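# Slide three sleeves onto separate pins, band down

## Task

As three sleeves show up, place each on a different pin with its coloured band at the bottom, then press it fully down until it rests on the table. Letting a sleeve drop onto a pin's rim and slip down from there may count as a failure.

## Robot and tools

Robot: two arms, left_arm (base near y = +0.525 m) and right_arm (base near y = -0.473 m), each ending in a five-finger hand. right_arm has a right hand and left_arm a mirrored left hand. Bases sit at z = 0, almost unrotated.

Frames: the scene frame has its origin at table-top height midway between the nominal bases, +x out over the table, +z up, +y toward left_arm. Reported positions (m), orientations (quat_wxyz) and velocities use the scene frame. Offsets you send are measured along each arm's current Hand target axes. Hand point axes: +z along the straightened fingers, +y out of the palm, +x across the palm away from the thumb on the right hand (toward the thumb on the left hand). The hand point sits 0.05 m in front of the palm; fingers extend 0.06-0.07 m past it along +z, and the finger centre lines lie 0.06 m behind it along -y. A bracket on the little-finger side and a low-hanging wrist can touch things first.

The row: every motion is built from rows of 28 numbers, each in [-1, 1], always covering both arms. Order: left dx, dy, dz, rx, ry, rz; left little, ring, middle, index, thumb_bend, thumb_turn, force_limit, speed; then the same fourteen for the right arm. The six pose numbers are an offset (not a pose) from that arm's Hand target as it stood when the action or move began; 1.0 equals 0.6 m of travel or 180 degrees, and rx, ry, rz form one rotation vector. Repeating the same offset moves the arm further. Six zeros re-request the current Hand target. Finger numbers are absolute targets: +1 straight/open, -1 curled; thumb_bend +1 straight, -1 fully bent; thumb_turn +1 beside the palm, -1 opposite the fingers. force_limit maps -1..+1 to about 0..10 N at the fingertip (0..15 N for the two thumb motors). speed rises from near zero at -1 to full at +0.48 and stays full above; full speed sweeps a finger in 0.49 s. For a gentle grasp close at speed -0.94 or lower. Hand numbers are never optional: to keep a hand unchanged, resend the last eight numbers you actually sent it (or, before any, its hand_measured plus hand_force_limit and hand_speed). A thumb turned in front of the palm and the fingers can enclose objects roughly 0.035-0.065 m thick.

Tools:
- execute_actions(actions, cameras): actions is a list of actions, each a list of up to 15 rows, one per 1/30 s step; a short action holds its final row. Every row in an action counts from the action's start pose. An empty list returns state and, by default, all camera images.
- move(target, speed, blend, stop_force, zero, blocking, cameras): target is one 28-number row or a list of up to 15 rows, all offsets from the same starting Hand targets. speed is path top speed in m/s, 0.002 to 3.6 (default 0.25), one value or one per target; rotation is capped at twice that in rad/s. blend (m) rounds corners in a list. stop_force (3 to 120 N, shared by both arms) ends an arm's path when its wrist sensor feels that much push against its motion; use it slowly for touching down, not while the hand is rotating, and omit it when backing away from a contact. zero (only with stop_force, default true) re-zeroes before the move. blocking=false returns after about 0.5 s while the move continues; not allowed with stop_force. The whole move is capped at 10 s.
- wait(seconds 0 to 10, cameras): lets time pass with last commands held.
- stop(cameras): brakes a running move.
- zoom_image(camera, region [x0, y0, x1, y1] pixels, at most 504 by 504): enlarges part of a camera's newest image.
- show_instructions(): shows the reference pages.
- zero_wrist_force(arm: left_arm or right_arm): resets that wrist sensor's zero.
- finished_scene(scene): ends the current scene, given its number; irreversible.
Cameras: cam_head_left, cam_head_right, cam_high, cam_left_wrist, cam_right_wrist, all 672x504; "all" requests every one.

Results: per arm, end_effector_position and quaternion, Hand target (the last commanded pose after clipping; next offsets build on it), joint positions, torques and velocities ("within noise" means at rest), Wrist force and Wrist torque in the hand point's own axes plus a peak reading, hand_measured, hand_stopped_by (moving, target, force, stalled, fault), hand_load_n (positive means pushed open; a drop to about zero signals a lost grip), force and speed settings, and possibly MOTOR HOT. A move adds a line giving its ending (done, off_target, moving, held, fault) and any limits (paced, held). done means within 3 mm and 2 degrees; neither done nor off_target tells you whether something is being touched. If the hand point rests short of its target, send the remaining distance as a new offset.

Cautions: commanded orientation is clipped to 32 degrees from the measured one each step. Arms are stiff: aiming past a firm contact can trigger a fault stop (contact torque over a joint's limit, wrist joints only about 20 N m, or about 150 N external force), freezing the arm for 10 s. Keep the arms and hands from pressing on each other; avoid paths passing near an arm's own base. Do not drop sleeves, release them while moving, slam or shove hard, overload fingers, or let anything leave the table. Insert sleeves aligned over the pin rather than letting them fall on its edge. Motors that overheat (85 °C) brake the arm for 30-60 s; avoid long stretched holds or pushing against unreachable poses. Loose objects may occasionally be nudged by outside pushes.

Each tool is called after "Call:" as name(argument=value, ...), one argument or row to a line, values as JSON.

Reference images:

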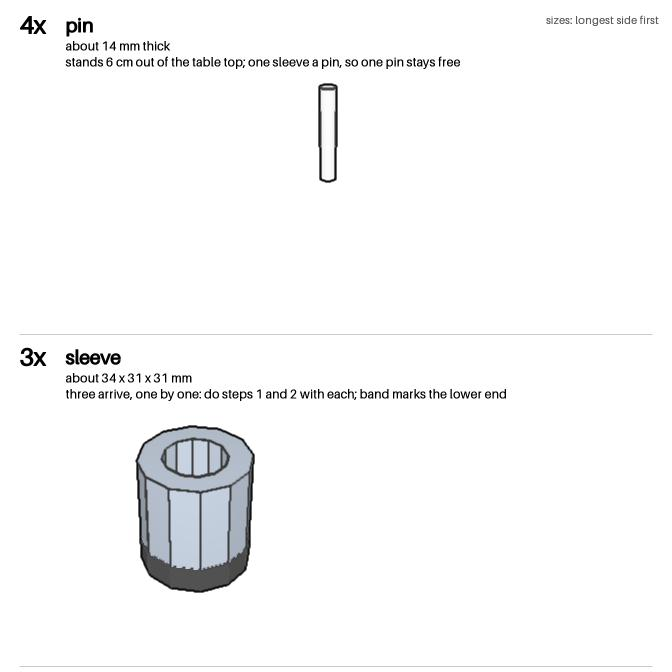

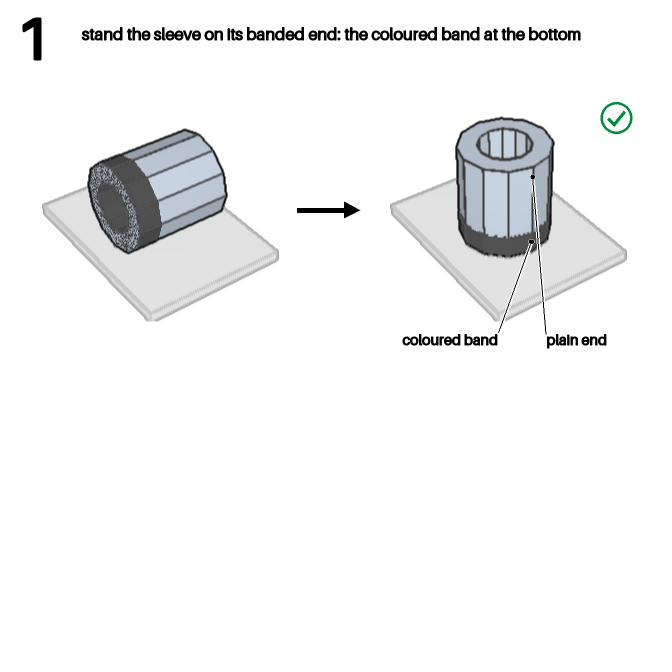

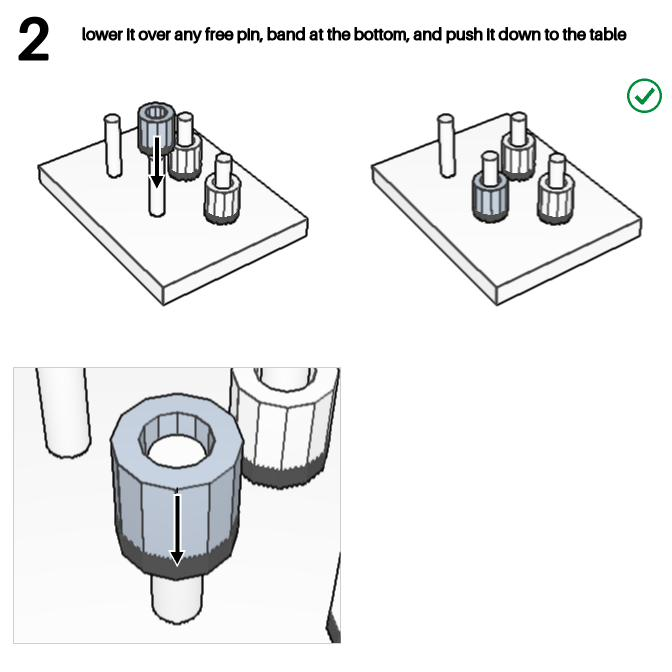

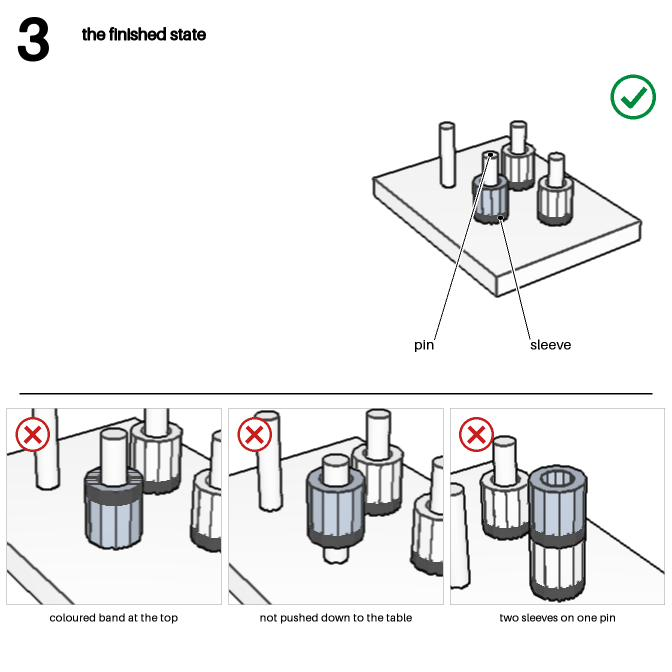

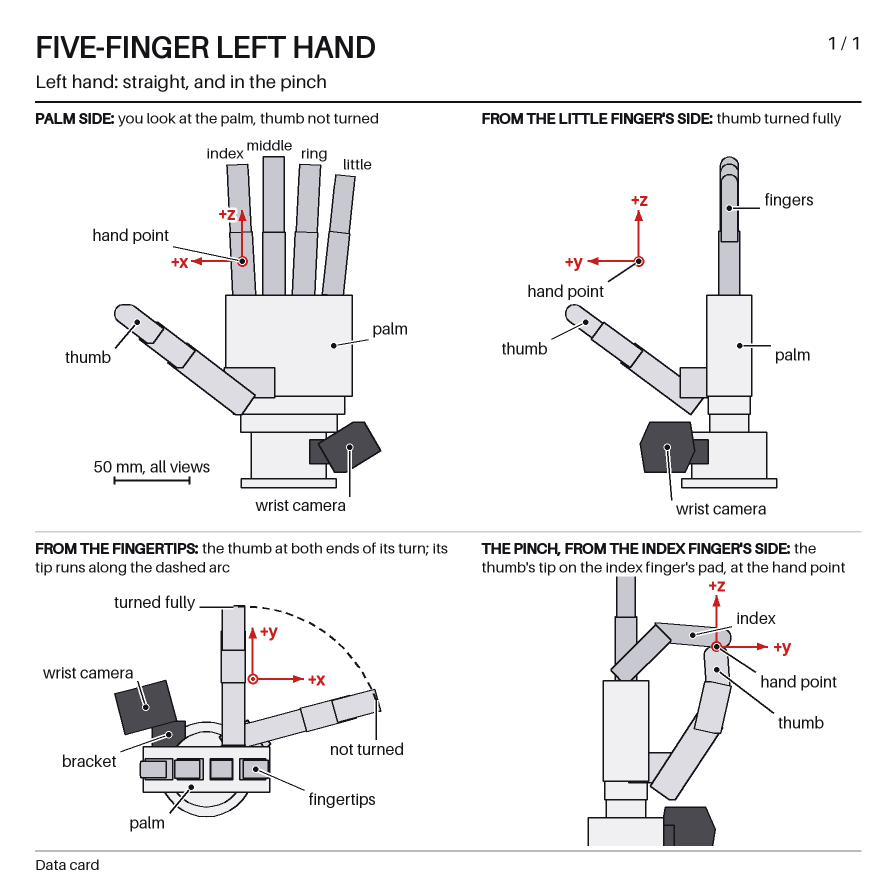

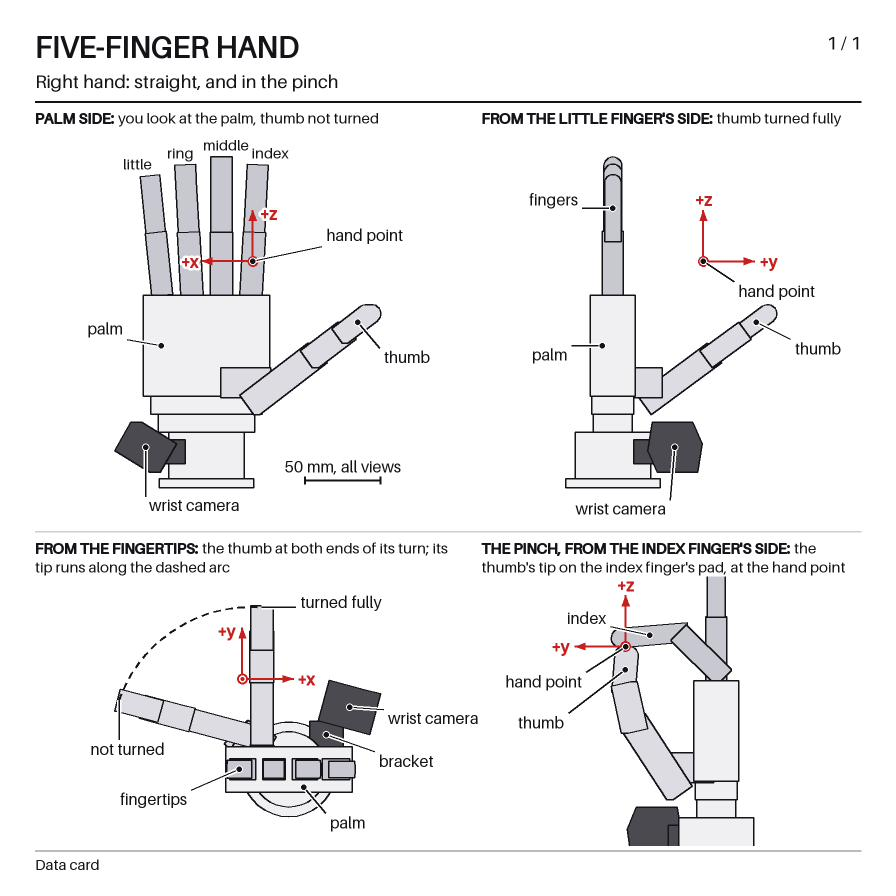

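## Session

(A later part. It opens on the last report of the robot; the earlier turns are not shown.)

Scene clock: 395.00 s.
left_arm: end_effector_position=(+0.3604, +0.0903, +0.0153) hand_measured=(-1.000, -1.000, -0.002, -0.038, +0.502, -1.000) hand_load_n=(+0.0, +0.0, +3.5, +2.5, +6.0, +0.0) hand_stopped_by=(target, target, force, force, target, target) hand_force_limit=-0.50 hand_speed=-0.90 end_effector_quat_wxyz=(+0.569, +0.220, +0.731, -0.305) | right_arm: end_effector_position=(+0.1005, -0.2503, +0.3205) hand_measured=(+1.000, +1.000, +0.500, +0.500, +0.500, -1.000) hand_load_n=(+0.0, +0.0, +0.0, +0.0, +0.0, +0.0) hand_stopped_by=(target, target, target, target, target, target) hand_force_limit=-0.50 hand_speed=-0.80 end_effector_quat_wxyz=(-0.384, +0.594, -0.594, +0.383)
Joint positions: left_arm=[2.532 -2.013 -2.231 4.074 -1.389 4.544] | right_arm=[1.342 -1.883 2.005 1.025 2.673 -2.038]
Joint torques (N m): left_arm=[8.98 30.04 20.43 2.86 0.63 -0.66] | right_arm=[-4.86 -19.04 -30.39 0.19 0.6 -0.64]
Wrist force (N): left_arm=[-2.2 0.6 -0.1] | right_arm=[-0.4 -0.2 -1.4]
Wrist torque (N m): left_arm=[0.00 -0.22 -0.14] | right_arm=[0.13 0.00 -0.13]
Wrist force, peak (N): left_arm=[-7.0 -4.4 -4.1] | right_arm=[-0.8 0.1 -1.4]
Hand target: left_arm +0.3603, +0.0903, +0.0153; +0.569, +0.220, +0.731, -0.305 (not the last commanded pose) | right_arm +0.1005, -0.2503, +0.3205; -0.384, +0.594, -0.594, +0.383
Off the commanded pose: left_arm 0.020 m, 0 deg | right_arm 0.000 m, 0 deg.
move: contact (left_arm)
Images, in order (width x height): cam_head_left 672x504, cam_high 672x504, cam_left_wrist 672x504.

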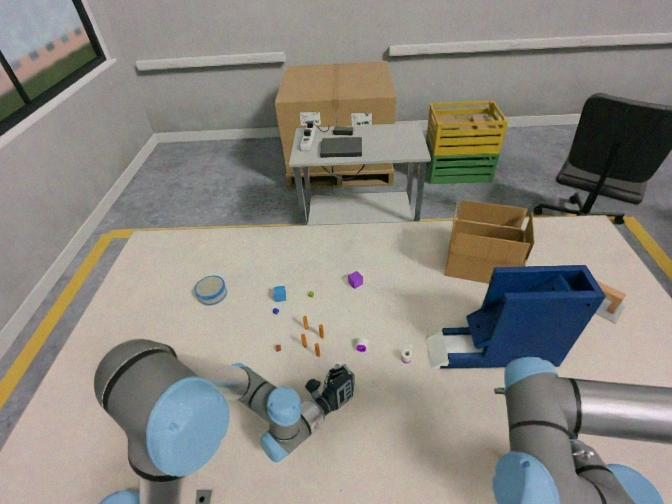

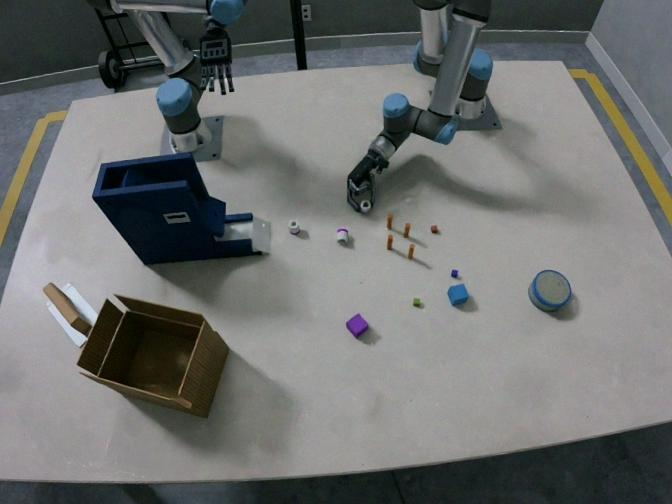

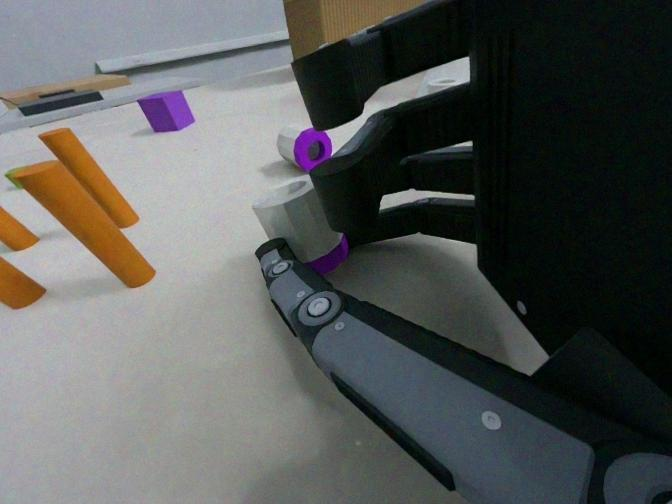

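Call:
move(
  target=[0,0,0,0,0,0,-1,-1,0.5,0.5,0.5,-1,-0.5,-0.8,0,0,0,0,0,0,1,1,0.5,0.5,0.5,-1,-0.5,-0.8],
  cameras=["cam_high","cam_left_wrist"],
  speed=0.02,
)

Call:
zoom_image(
  camera="cam_left_wrist",
  region=[170, 100, 420, 290],
)

Call:
zoom_image(
  camera="cam_high",
  region=[330, 140, 430, 230],
)

Scene clock: 398.27 s.
left_arm: end_effector_position=(+0.3604, +0.0903, +0.0153) hand_measured=(-1.000, -1.000, +0.500, +0.500, +0.500, -1.000) hand_load_n=(+0.0, +0.0, +0.0, -3.0, +0.0, +0.0) hand_stopped_by=(target, target, target, target, target, target) hand_force_limit=-0.50 hand_speed=-0.80 end_effector_quat_wxyz=(+0.569, +0.220, +0.731, -0.305) | right_arm: end_effector_position=(+0.1005, -0.2503, +0.3205) hand_measured=(+1.000, +1.000, +0.500, +0.500, +0.500, -1.000) hand_load_n=(-0.5, +0.0, +0.0, +0.0, +0.0, +0.0) hand_stopped_by=(target, target, target, target, target, target) hand_force_limit=-0.50 hand_speed=-0.80 end_effector_quat_wxyz=(-0.384, +0.594, -0.594, +0.383)
Joint positions: left_arm=[2.532 -2.013 -2.231 4.074 -1.389 4.544] | right_arm=[1.342 -1.883 2.005 1.025 2.673 -2.038]
Joint torques (N m): left_arm=[-1.15 30.76 16.72 -2.37 -1.49 -0.59] | right_arm=[-5.33 -19.13 -30.59 0.31 0.58 -0.47]
Wrist force (N): left_arm=[-5.2 1.4 -2.5] | right_arm=[-0.5 -0.1 -1.2]
Wrist torque (N m): left_arm=[0.00 -0.48 -0.25] | right_arm=[0.12 -0.01 -0.13]
Wrist force, peak (N): left_arm=[-8.1 0.9 -4.8] | right_arm=[-0.5 -0.1 -1.4]
Hand target: left_arm +0.3603, +0.0903, +0.0153; +0.569, +0.220, +0.731, -0.305 | right_arm +0.1005, -0.2503, +0.3205; -0.384, +0.594, -0.594, +0.383
Off the commanded pose: left_arm 0.000 m, 0 deg | right_arm 0.000 m, 0 deg.
move: done
Images, in order (width x height): cam_high 672x504, cam_left_wrist 672x504.

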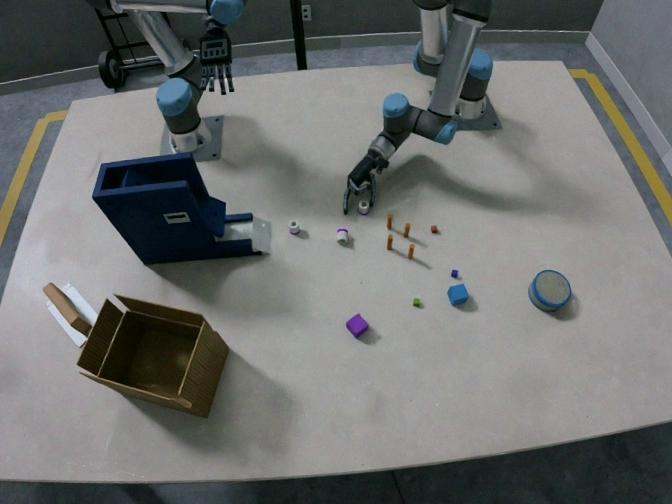

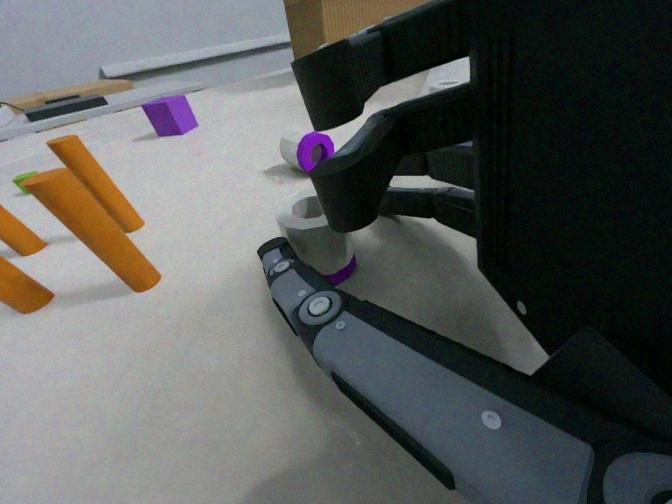

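Scaled by 2.016 from the camera's 672x504 image, which has a finer 960x720 frame.

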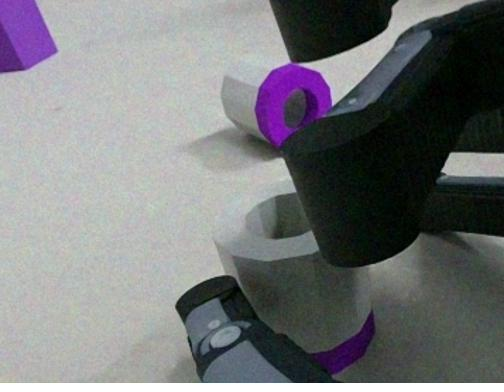

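Scaled by 5.040 from the camera's 672x504 image, which has a finer 960x720 frame.

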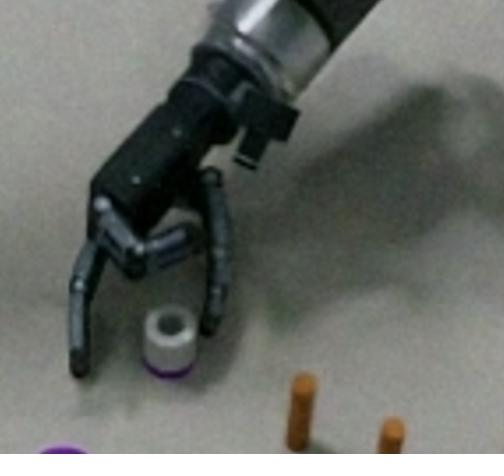

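Call:
move(
  target=[
    [-0.0048,0.0077,-0.0112,0,0,0,-1,-1,0.5,0.5,0.5,-1,-0.5,-0.8,0,0,0,0,0,0,1,1,0.5,0.5,0.5,-1,-0.5,-0.8],
    [-0.177,-0.0277,-0.0408,0,0,0,-1,-1,0.5,0.5,0.5,-1,-0.5,-0.8,0,0,0,0,0,0,1,1,0.5,0.5,0.5,-1,-0.5,-0.8],
    [-0.1733,0.0248,0.1287,0.0873,0.2818,-0.3114,1,1,0.5,0.5,0.5,-1,-0.5,-0.3,0,0,0,0,0,0,1,1,0.5,0.5,0.5,-1,-0.5,-0.8],
  ],
  cameras=["cam_high","cam_left_wrist","cam_head_left"],
  speed=[0.03,0.12,0.25],
)

Call:
zoom_image(
  camera="cam_high",
  region=[280, 150, 420, 270],
)

Call:
zoom_image(
  camera="cam_left_wrist",
  region=[170, 100, 420, 290],
)

Scene clock: 422.67 s.
left_arm: end_effector_position=(+0.4507, +0.0498, +0.1001) hand_measured=(+1.000, +1.000, +0.500, +0.500, +0.500, -1.000) hand_load_n=(+0.0, +0.0, +0.0, +0.0, +0.0, +0.0) hand_stopped_by=(target, target, target, target, target, target) hand_force_limit=-0.50 hand_speed=-0.30 end_effector_quat_wxyz=(-0.021, +0.038, +0.866, -0.499) | right_arm: end_effector_position=(+0.1005, -0.2503, +0.3205) hand_measured=(+1.000, +1.000, +0.500, +0.500, +0.500, -1.000) hand_load_n=(+0.0, -0.5, +0.0, +0.0, +0.0, +0.0) hand_stopped_by=(target, target, target, target, target, target) hand_force_limit=-0.50 hand_speed=-0.80 end_effector_quat_wxyz=(-0.384, +0.594, -0.594, +0.383)
Joint positions: left_arm=[2.859 -2.465 -0.988 2.193 -0.555 4.354] | right_arm=[1.342 -1.883 2.005 1.025 2.673 -2.038]
Joint torques (N m): left_arm=[-12.95 61.92 30.64 -6.28 3.24 0.48] | right_arm=[-5.5 -19.59 -30.08 0.26 0.71 -0.3]
Wrist force (N): left_arm=[-0.4 1.0 -0.5] | right_arm=[-0.7 0.1 -1.3]
Wrist torque (N m): left_arm=[0.15 0.03 -0.23] | right_arm=[0.16 0.03 -0.14]
Wrist force, peak (N): left_arm=[-5.8 1.8 -2.4] | right_arm=[-0.6 0.0 -1.5]
Hand target: left_arm +0.4507, +0.0498, +0.1001; -0.021, +0.038, +0.866, -0.499 | right_arm +0.1005, -0.2503, +0.3205; -0.384, +0.594, -0.594, +0.383
Off the commanded pose: left_arm 0.000 m, 0 deg | right_arm 0.000 m, 0 deg.
move: done
Images, in order (width x height): cam_head_left 672x504, cam_high 672x504, cam_left_wrist 672x504.

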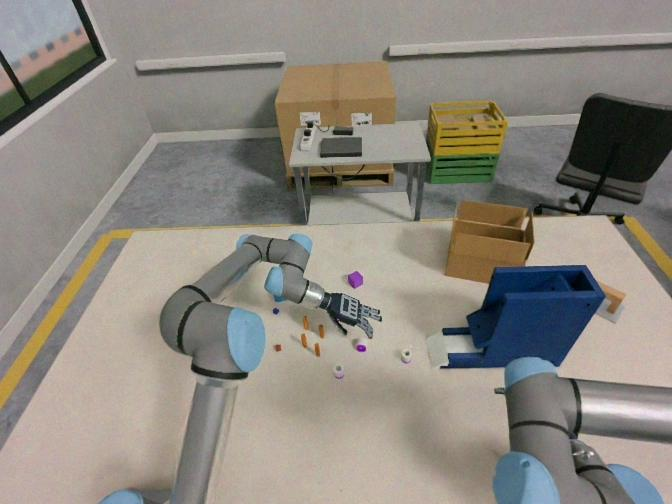

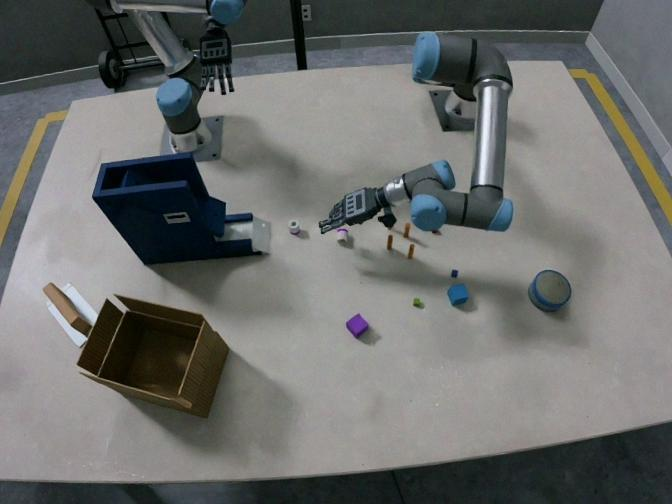

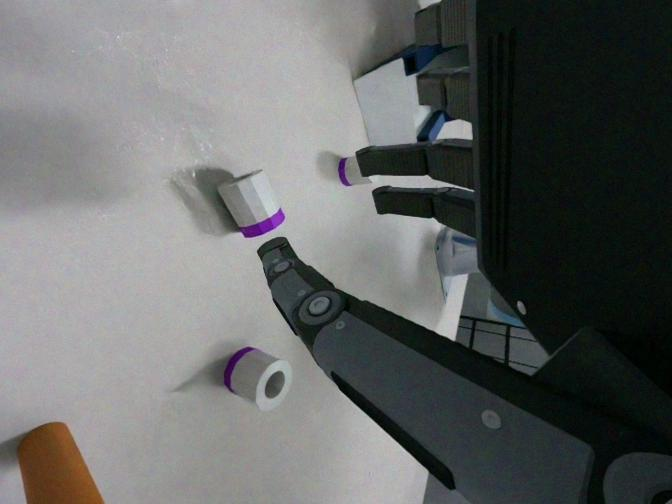

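Scaled by 3.600 from the camera's 672x504 image, which has a finer 960x720 frame.

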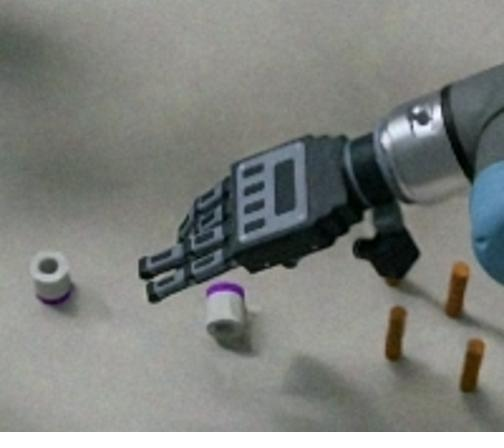

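Scaled by 2.016 from the camera's 672x504 image, which has a finer 960x720 frame.

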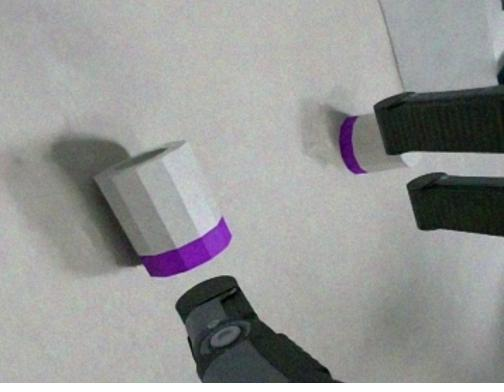

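Call:
move(
  target=[0.0067,0.0465,0.0692,0,0,0,1,1,0.5,0.5,0.5,-1,-0.5,-0.3,0,0,0,0,0,0,1,1,0.5,0.5,0.5,-1,-0.5,-0.8],
  cameras=["cam_high","cam_left_wrist"],
  speed=0.1,
  stop_force=5,
)

Call:
zoom_image(
  camera="cam_high",
  region=[300, 180, 400, 270],
)

Call:
zoom_image(
  camera="cam_left_wrist",
  region=[170, 100, 420, 290],
)

Scene clock: 430.00 s.
left_arm: end_effector_position=(+0.4449, +0.0284, +0.0552) hand_measured=(+1.000, +1.000, +0.500, +0.500, +0.500, -1.000) hand_load_n=(+0.0, +0.0, +0.0, +0.0, +0.0, +0.0) hand_stopped_by=(target, target, target, target, target, target) hand_force_limit=-0.50 hand_speed=-0.30 end_effector_quat_wxyz=(-0.021, +0.038, +0.866, -0.499) | right_arm: end_effector_position=(+0.1005, -0.2503, +0.3205) hand_measured=(+1.000, +1.000, +0.500, +0.500, +0.500, -1.000) hand_load_n=(+0.0, +0.0, +0.0, +0.0, +0.0, +0.0) hand_stopped_by=(target, target, target, target, target, target) hand_force_limit=-0.50 hand_speed=-0.80 end_effector_quat_wxyz=(-0.384, +0.594, -0.594, +0.383)
Joint positions: left_arm=[2.823 -2.512 -1.006 2.312 -0.567 4.289] | right_arm=[1.342 -1.883 2.005 1.025 2.673 -2.038]
Joint torques (N m): left_arm=[11.76 75.16 31.19 -3.65 3.75 -1.03] | right_arm=[-5.01 -19.49 -30.08 0.36 0.56 -0.21]
Wrist force (N): left_arm=[0.0 0.5 -0.5] | right_arm=[-0.3 0.0 -1.3]
Wrist torque (N m): left_arm=[0.10 -0.04 -0.11] | right_arm=[0.15 -0.03 -0.11]
Wrist force, peak (N): left_arm=[-0.4 0.0 -1.5] | right_arm=[-0.8 0.0 -1.3]
Hand target: left_arm +0.4449, +0.0283, +0.0552; -0.021, +0.038, +0.866, -0.499 | right_arm +0.1005, -0.2503, +0.3205; -0.384, +0.594, -0.594, +0.383
Off the commanded pose: left_arm 0.000 m, 0 deg | right_arm 0.000 m, 0 deg.
move: done
Images, in order (width x height): cam_high 672x504, cam_left_wrist 672x504.

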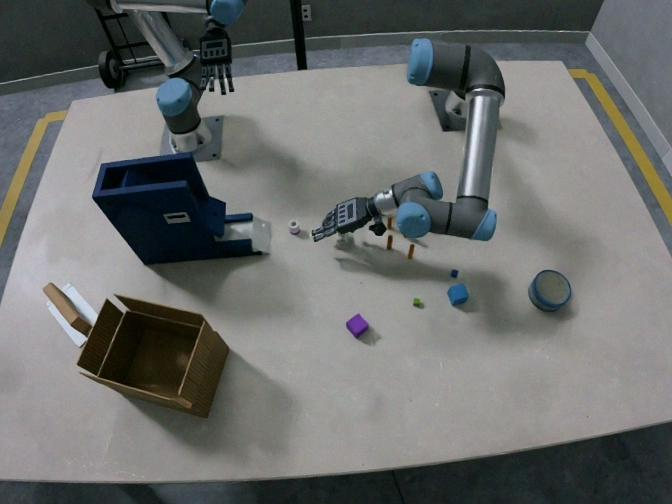

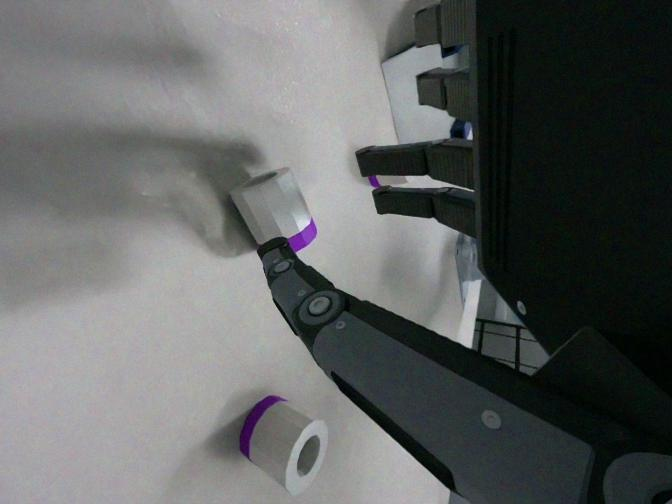

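Scaled by 5.040 from the camera's 672x504 image, which has a finer 960x720 frame.

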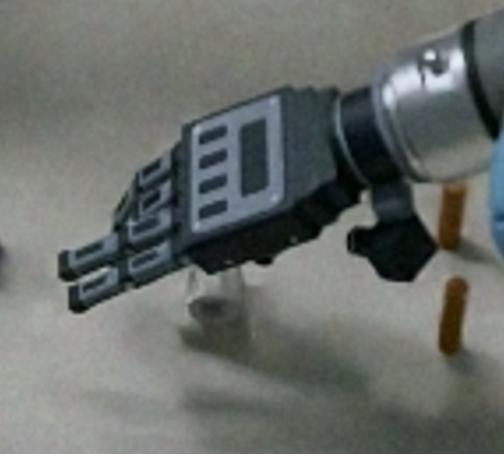

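Scaled by 2.016 from the camera's 672x504 image, which has a finer 960x720 frame.

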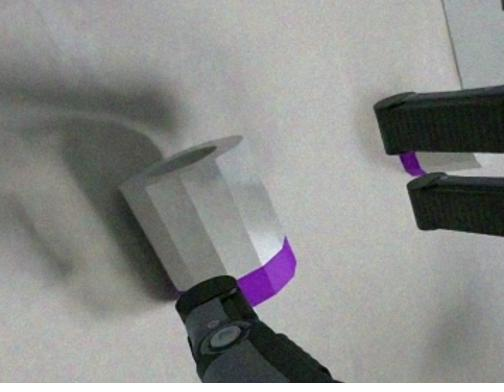

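Call:
move(
  target=[0.01,0.0195,0.0229,0,0,0,1,1,0.5,0.5,0.5,-1,-0.5,-0.3,0,0,0,0,0,0,1,1,0.5,0.5,0.5,-1,-0.5,-0.8],
  cameras=["cam_high","cam_left_wrist"],
  speed=0.06,
  stop_force=4,
)

Call:
zoom_image(
  camera="cam_left_wrist",
  region=[170, 100, 420, 290],
)

Scene clock: 436.53 s.
left_arm: end_effector_position=(+0.4385, +0.0229, +0.0381) hand_measured=(+1.000, +1.000, +0.500, +0.500, +0.500, -1.000) hand_load_n=(+0.0, +0.0, +0.0, +0.0, +0.0, +0.0) hand_stopped_by=(target, target, target, target, target, target) hand_force_limit=-0.50 hand_speed=-0.30 end_effector_quat_wxyz=(-0.021, +0.038, +0.866, -0.499) | right_arm: end_effector_position=(+0.1005, -0.2503, +0.3205) hand_measured=(+1.000, +1.000, +0.500, +0.500, +0.500, -1.000) hand_load_n=(+0.0, +0.0, +0.0, +0.0, +0.0, +0.0) hand_stopped_by=(target, target, target, target, target, target) hand_force_limit=-0.50 hand_speed=-0.80 end_effector_quat_wxyz=(-0.384, +0.594, -0.594, +0.383)
Joint positions: left_arm=[2.811 -2.52 -1.034 2.365 -0.571 4.269] | right_arm=[1.342 -1.883 2.005 1.025 2.673 -2.038]
Joint torques (N m): left_arm=[11.92 77.54 30.24 -6.45 3.15 1] | right_arm=[-4.99 -19.63 -29.98 0.27 0.76 -0.25]
Wrist force (N): left_arm=[0.3 0.7 -0.3] | right_arm=[-0.4 0.2 -1.1]
Wrist torque (N m): left_arm=[0.11 -0.10 -0.09] | right_arm=[0.17 -0.02 -0.12]
Wrist force, peak (N): left_arm=[0.0 1.0 -0.4] | right_arm=[-0.5 0.0 -1.4]
Hand target: left_arm +0.4385, +0.0229, +0.0381; -0.021, +0.038, +0.866, -0.499 | right_arm +0.1005, -0.2503, +0.3205; -0.384, +0.594, -0.594, +0.383
Off the commanded pose: left_arm 0.000 m, 0 deg | right_arm 0.000 m, 0 deg.
move: done
Images, in order (width x height): cam_high 672x504, cam_left_wrist 672x504.

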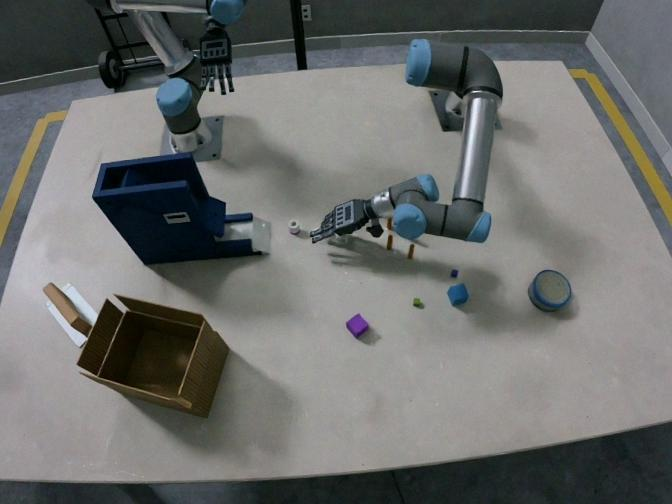

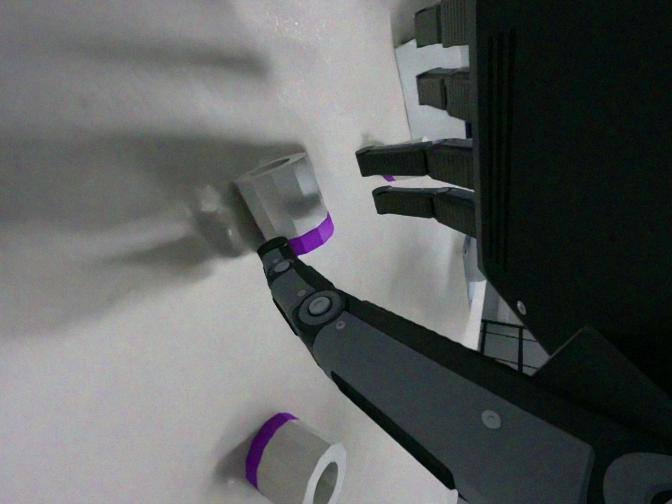

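Scaled by 2.016 from the camera's 672x504 image, which has a finer 960x720 frame.

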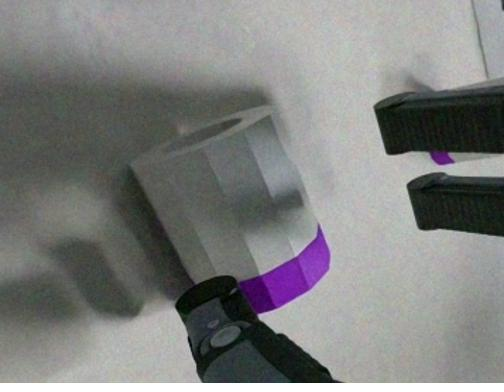

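Call:
move(
  target=[0.005,0.0145,0.0083,0,0,0,1,1,0.5,0.5,0.5,-1,-0.5,-0.3,0,0,0,0,0,0,1,1,0.5,0.5,0.5,-1,-0.5,-0.8],
  cameras=["cam_left_wrist"],
  speed=0.05,
  stop_force=4,
)

Call:
move(
  target=[0,0,0,0,0,0,1,1,-0.1,-0.1,0.5,-1,-0.5,-0.9,0,0,0,0,0,0,1,1,0.5,0.5,0.5,-1,-0.5,-0.8],
  cameras=["cam_high","cam_left_wrist"],
  speed=0.05,
)

Call:
zoom_image(
  camera="cam_left_wrist",
  region=[170, 100, 420, 290],
)

Scene clock: 441.13 s.
left_arm: end_effector_position=(+0.4355, +0.0232, +0.0281) hand_measured=(+1.000, +1.000, +0.500, +0.500, +0.500, -1.000) hand_load_n=(+0.0, +0.0, +0.0, +0.0, +0.0, +0.0) hand_stopped_by=(target, target, target, target, target, target) hand_force_limit=-0.50 hand_speed=-0.30 end_effector_quat_wxyz=(-0.021, +0.038, +0.866, -0.499) | right_arm: end_effector_position=(+0.1005, -0.2503, +0.3205) hand_measured=(+1.000, +1.000, +0.500, +0.500, +0.500, -1.000) hand_load_n=(+0.0, +0.0, +0.0, +0.0, +0.0, +0.0) hand_stopped_by=(target, target, target, target, target, target) hand_force_limit=-0.50 hand_speed=-0.80 end_effector_quat_wxyz=(-0.384, +0.594, -0.594, +0.383)
Joint positions: left_arm=[2.81 -2.524 -1.054 2.39 -0.572 4.267] | right_arm=[1.342 -1.883 2.005 1.025 2.673 -2.038]
Joint torques (N m): left_arm=[-13.01 77.9 30.29 -6.48 -0.94 -0.09] | right_arm=[-5.04 -19.74 -29.84 0.39 0.76 -0.1]
Wrist force (N): left_arm=[0.3 0.8 -0.2] | right_arm=[-0.3 -0.2 -0.9]
Wrist torque (N m): left_arm=[0.11 -0.09 -0.09] | right_arm=[0.09 -0.04 -0.13]
Wrist force, peak (N): left_arm=[0.3 0.8 -0.4] | right_arm=[-0.5 -0.2 -1.4]
Hand target: left_arm +0.4355, +0.0232, +0.0281; -0.021, +0.038, +0.866, -0.499 | right_arm +0.1005, -0.2503, +0.3205; -0.384, +0.594, -0.594, +0.383
Off the commanded pose: left_arm 0.000 m, 0 deg | right_arm 0.000 m, 0 deg.
move: done
Images, in order (width x height): cam_left_wrist 672x504.

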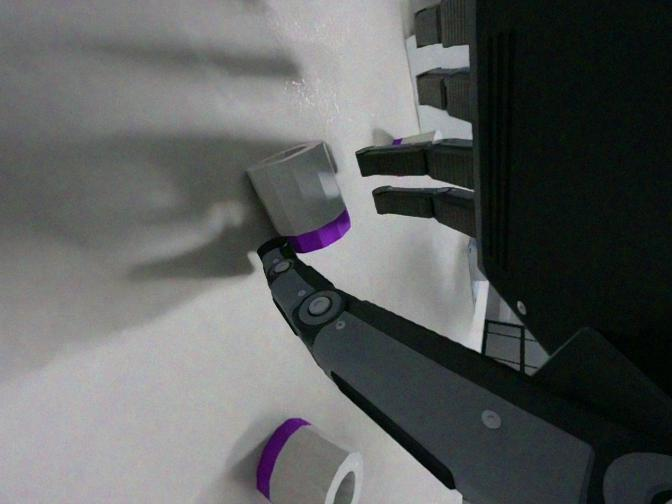

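Scene clock: 443.53 s.
left_arm: end_effector_position=(+0.4355, +0.0232, +0.0281) hand_measured=(+1.000, +1.000, -0.010, -0.100, +0.500, -1.000) hand_load_n=(+0.0, +0.0, +5.0, +0.0, +3.0, +1.5) hand_stopped_by=(target, target, force, target, target, target) hand_force_limit=-0.50 hand_speed=-0.90 end_effector_quat_wxyz=(-0.021, +0.038, +0.866, -0.499) | right_arm: end_effector_position=(+0.1005, -0.2503, +0.3205) hand_measured=(+1.000, +1.000, +0.500, +0.500, +0.500, -1.000) hand_load_n=(+0.0, +0.0, +0.0, +0.0, +0.0, +0.0) hand_stopped_by=(target, target, target, target, target, target) hand_force_limit=-0.50 hand_speed=-0.80 end_effector_quat_wxyz=(-0.384, +0.594, -0.594, +0.383)
Joint positions: left_arm=[2.81 -2.524 -1.054 2.39 -0.572 4.267] | right_arm=[1.342 -1.883 2.005 1.025 2.673 -2.038]
Joint torques (N m): left_arm=[-13.18 75.83 29.37 -6.12 -0.49 0.72] | right_arm=[-5.33 -19 -29.01 0.43 0.7 -0.02]
Wrist force (N): left_arm=[0.1 0.0 -0.9] | right_arm=[-0.4 -0.1 -1.0]
Wrist torque (N m): left_arm=[0.07 -0.08 -0.09] | right_arm=[0.12 -0.01 -0.12]
Wrist force, peak (N): left_arm=[0.3 0.1 -0.9] | right_arm=[-0.6 0.0 -1.5]
Hand target: left_arm +0.4355, +0.0232, +0.0281; -0.021, +0.038, +0.866, -0.499 | right_arm +0.1005, -0.2503, +0.3205; -0.384, +0.594, -0.594, +0.383
Off the commanded pose: left_arm 0.000 m, 0 deg | right_arm 0.000 m, 0 deg.
move: done
Images, in order (width x height): cam_high 672x504, cam_left_wrist 672x504.

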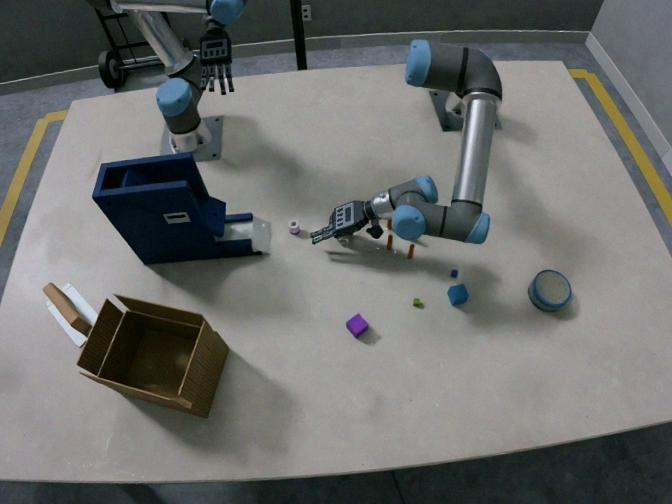

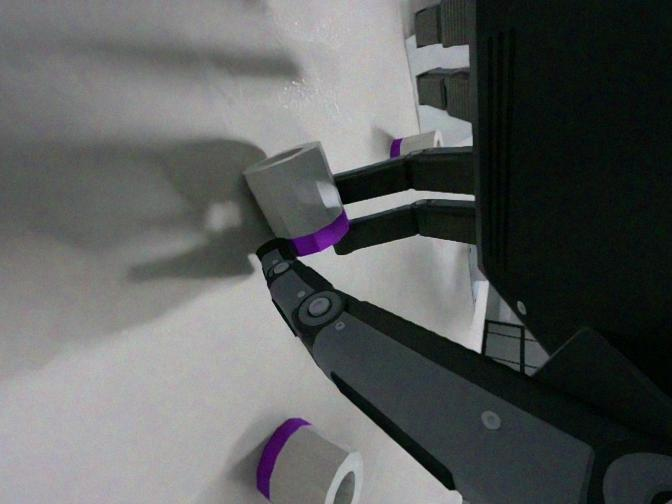

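Scaled by 2.016 from the camera's 672x504 image, which has a finer 960x720 frame.

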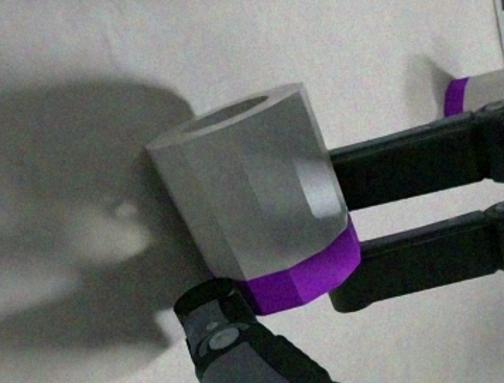

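Call:
move(
  target=[
    [0,0,0,0,0,0,1,1,0.5,0.5,0.5,-1,-0.5,-0.6,0,0,0,0,0,0,1,1,0.5,0.5,0.5,-1,-0.5,-0.8],
    [-0.0233,0,0.005,0,0,0,1,1,0.5,0.5,0.5,-1,-0.5,-0.6,0,0,0,0,0,0,1,1,0.5,0.5,0.5,-1,-0.5,-0.8],
    [-0.0233,0,0.005,0,0,0,1,1,-0.1,-0.1,0.5,-1,-0.5,-0.9,0,0,0,0,0,0,1,1,0.5,0.5,0.5,-1,-0.5,-0.8],
  ],
  cameras=["cam_high","cam_left_wrist"],
  speed=0.05,
)

Call:
zoom_image(
  camera="cam_left_wrist",
  region=[170, 100, 420, 290],
)

Scene clock: 452.50 s.
left_arm: end_effector_position=(+0.4492, +0.0194, +0.0266) hand_measured=(+1.000, +1.000, -0.012, -0.038, +0.502, -1.000) hand_load_n=(+0.0, +0.0, +0.0, +4.5, +4.5, -1.5) hand_stopped_by=(target, target, force, force, target, target) hand_force_limit=-0.50 hand_speed=-0.90 end_effector_quat_wxyz=(-0.021, +0.038, +0.866, -0.499) | right_arm: end_effector_position=(+0.1005, -0.2503, +0.3205) hand_measured=(+1.000, +1.000, +0.500, +0.500, +0.500, -1.000) hand_load_n=(-0.5, +0.0, +0.0, +0.0, +0.0, +0.0) hand_stopped_by=(target, target, target, target, target, target) hand_force_limit=-0.50 hand_speed=-0.80 end_effector_quat_wxyz=(-0.384, +0.594, -0.594, +0.383)
Joint positions: left_arm=[2.811 -2.561 -0.984 2.356 -0.571 4.269] | right_arm=[1.342 -1.883 2.005 1.025 2.673 -2.038]
Joint torques (N m): left_arm=[3.47 78.52 11.9 -0.16 2.22 -1.25] | right_arm=[-5.8 -19.52 -29.34 0.31 0.79 0.06]
Wrist force (N): left_arm=[0.1 0.5 -0.3] | right_arm=[-0.4 0.2 -1.3]
Wrist torque (N m): left_arm=[0.07 -0.06 -0.12] | right_arm=[0.18 -0.01 -0.11]
Wrist force, peak (N): left_arm=[0.1 0.1 -1.2] | right_arm=[-0.7 -0.2 -1.4]
Hand target: left_arm +0.4492, +0.0194, +0.0266; -0.021, +0.038, +0.866, -0.499 | right_arm +0.1005, -0.2503, +0.3205; -0.384, +0.594, -0.594, +0.383
Off the commanded pose: left_arm 0.000 m, 0 deg | right_arm 0.000 m, 0 deg.
move: done
Images, in order (width x height): cam_high 672x504, cam_left_wrist 672x504.

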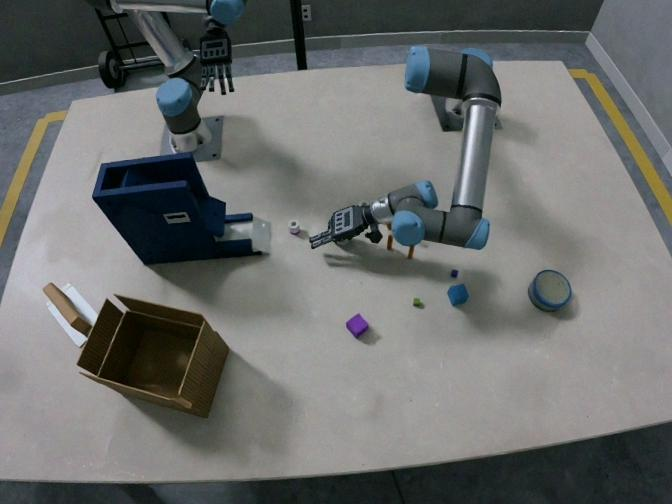

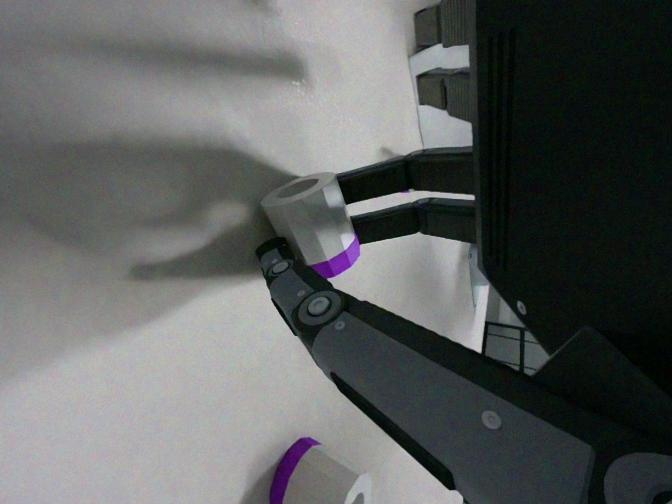

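Scaled by 2.016 from the camera's 672x504 image, which has a finer 960x720 frame.

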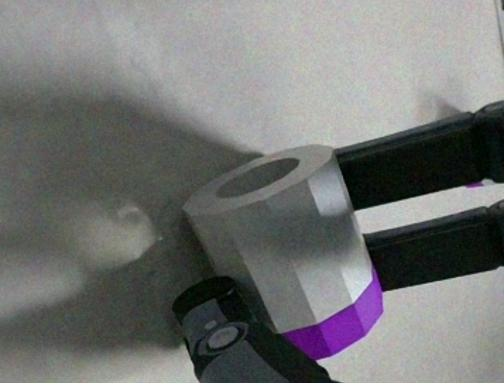

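Call:
move(
  target=[0,0,0,0,0,0,1,1,-0.2,-0.1,0.5,-1,-0.5,-0.9,0,0,0,0,0,0,1,1,0.5,0.5,0.5,-1,-0.5,-0.8],
  cameras=["cam_left_wrist"],
  speed=0.05,
)

Call:
zoom_image(
  camera="cam_left_wrist",
  region=[170, 100, 420, 290],
)

Scene clock: 455.63 s.
left_arm: end_effector_position=(+0.4492, +0.0194, +0.0266) hand_measured=(+1.000, +1.000, -0.018, -0.038, +0.502, -1.000) hand_load_n=(+0.0, +0.0, +3.5, +3.0, +6.0, -0.5) hand_stopped_by=(target, target, force, force, target, target) hand_force_limit=-0.50 hand_speed=-0.90 end_effector_quat_wxyz=(-0.021, +0.038, +0.866, -0.499) | right_arm: end_effector_position=(+0.1005, -0.2503, +0.3205) hand_measured=(+1.000, +1.000, +0.500, +0.500, +0.500, -1.000) hand_load_n=(+0.0, +0.0, +0.0, +0.0, +0.0, +0.0) hand_stopped_by=(target, target, target, target, target, target) hand_force_limit=-0.50 hand_speed=-0.80 end_effector_quat_wxyz=(-0.384, +0.594, -0.594, +0.383)
Joint positions: left_arm=[2.811 -2.561 -0.984 2.356 -0.571 4.269] | right_arm=[1.342 -1.883 2.005 1.025 2.673 -2.038]
Joint torques (N m): left_arm=[-7.31 76.64 13.26 -0.22 0.1 -1.14] | right_arm=[-5.05 -19.43 -29.9 0.41 0.73 0.04]
Wrist force (N): left_arm=[0.2 -0.2 -0.8] | right_arm=[-0.3 -0.1 -0.8]
Wrist torque (N m): left_arm=[0.06 -0.07 -0.12] | right_arm=[0.10 -0.04 -0.12]
Wrist force, peak (N): left_arm=[0.0 -0.3 -1.0] | right_arm=[-0.6 -0.1 -1.4]
Hand target: left_arm +0.4492, +0.0194, +0.0266; -0.021, +0.038, +0.866, -0.499 | right_arm +0.1005, -0.2503, +0.3205; -0.384, +0.594, -0.594, +0.383
Off the commanded pose: left_arm 0.000 m, 0 deg | right_arm 0.000 m, 0 deg.
move: done
Images, in order (width x height): cam_left_wrist 672x504.

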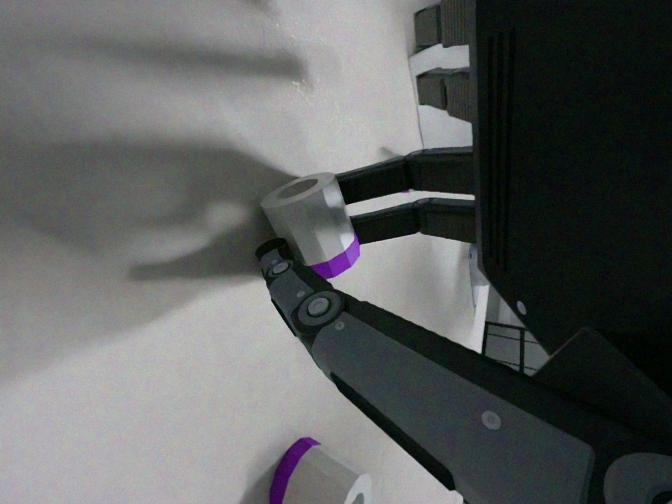

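Scaled by 2.016 from the camera's 672x504 image, which has a finer 960x720 frame.

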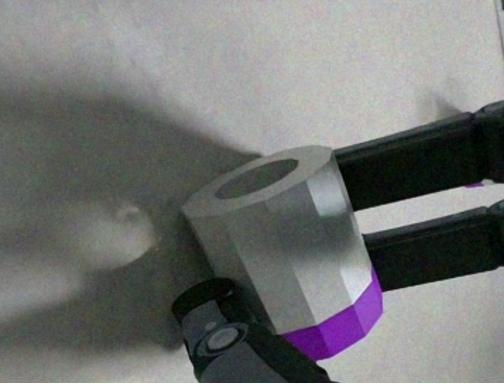

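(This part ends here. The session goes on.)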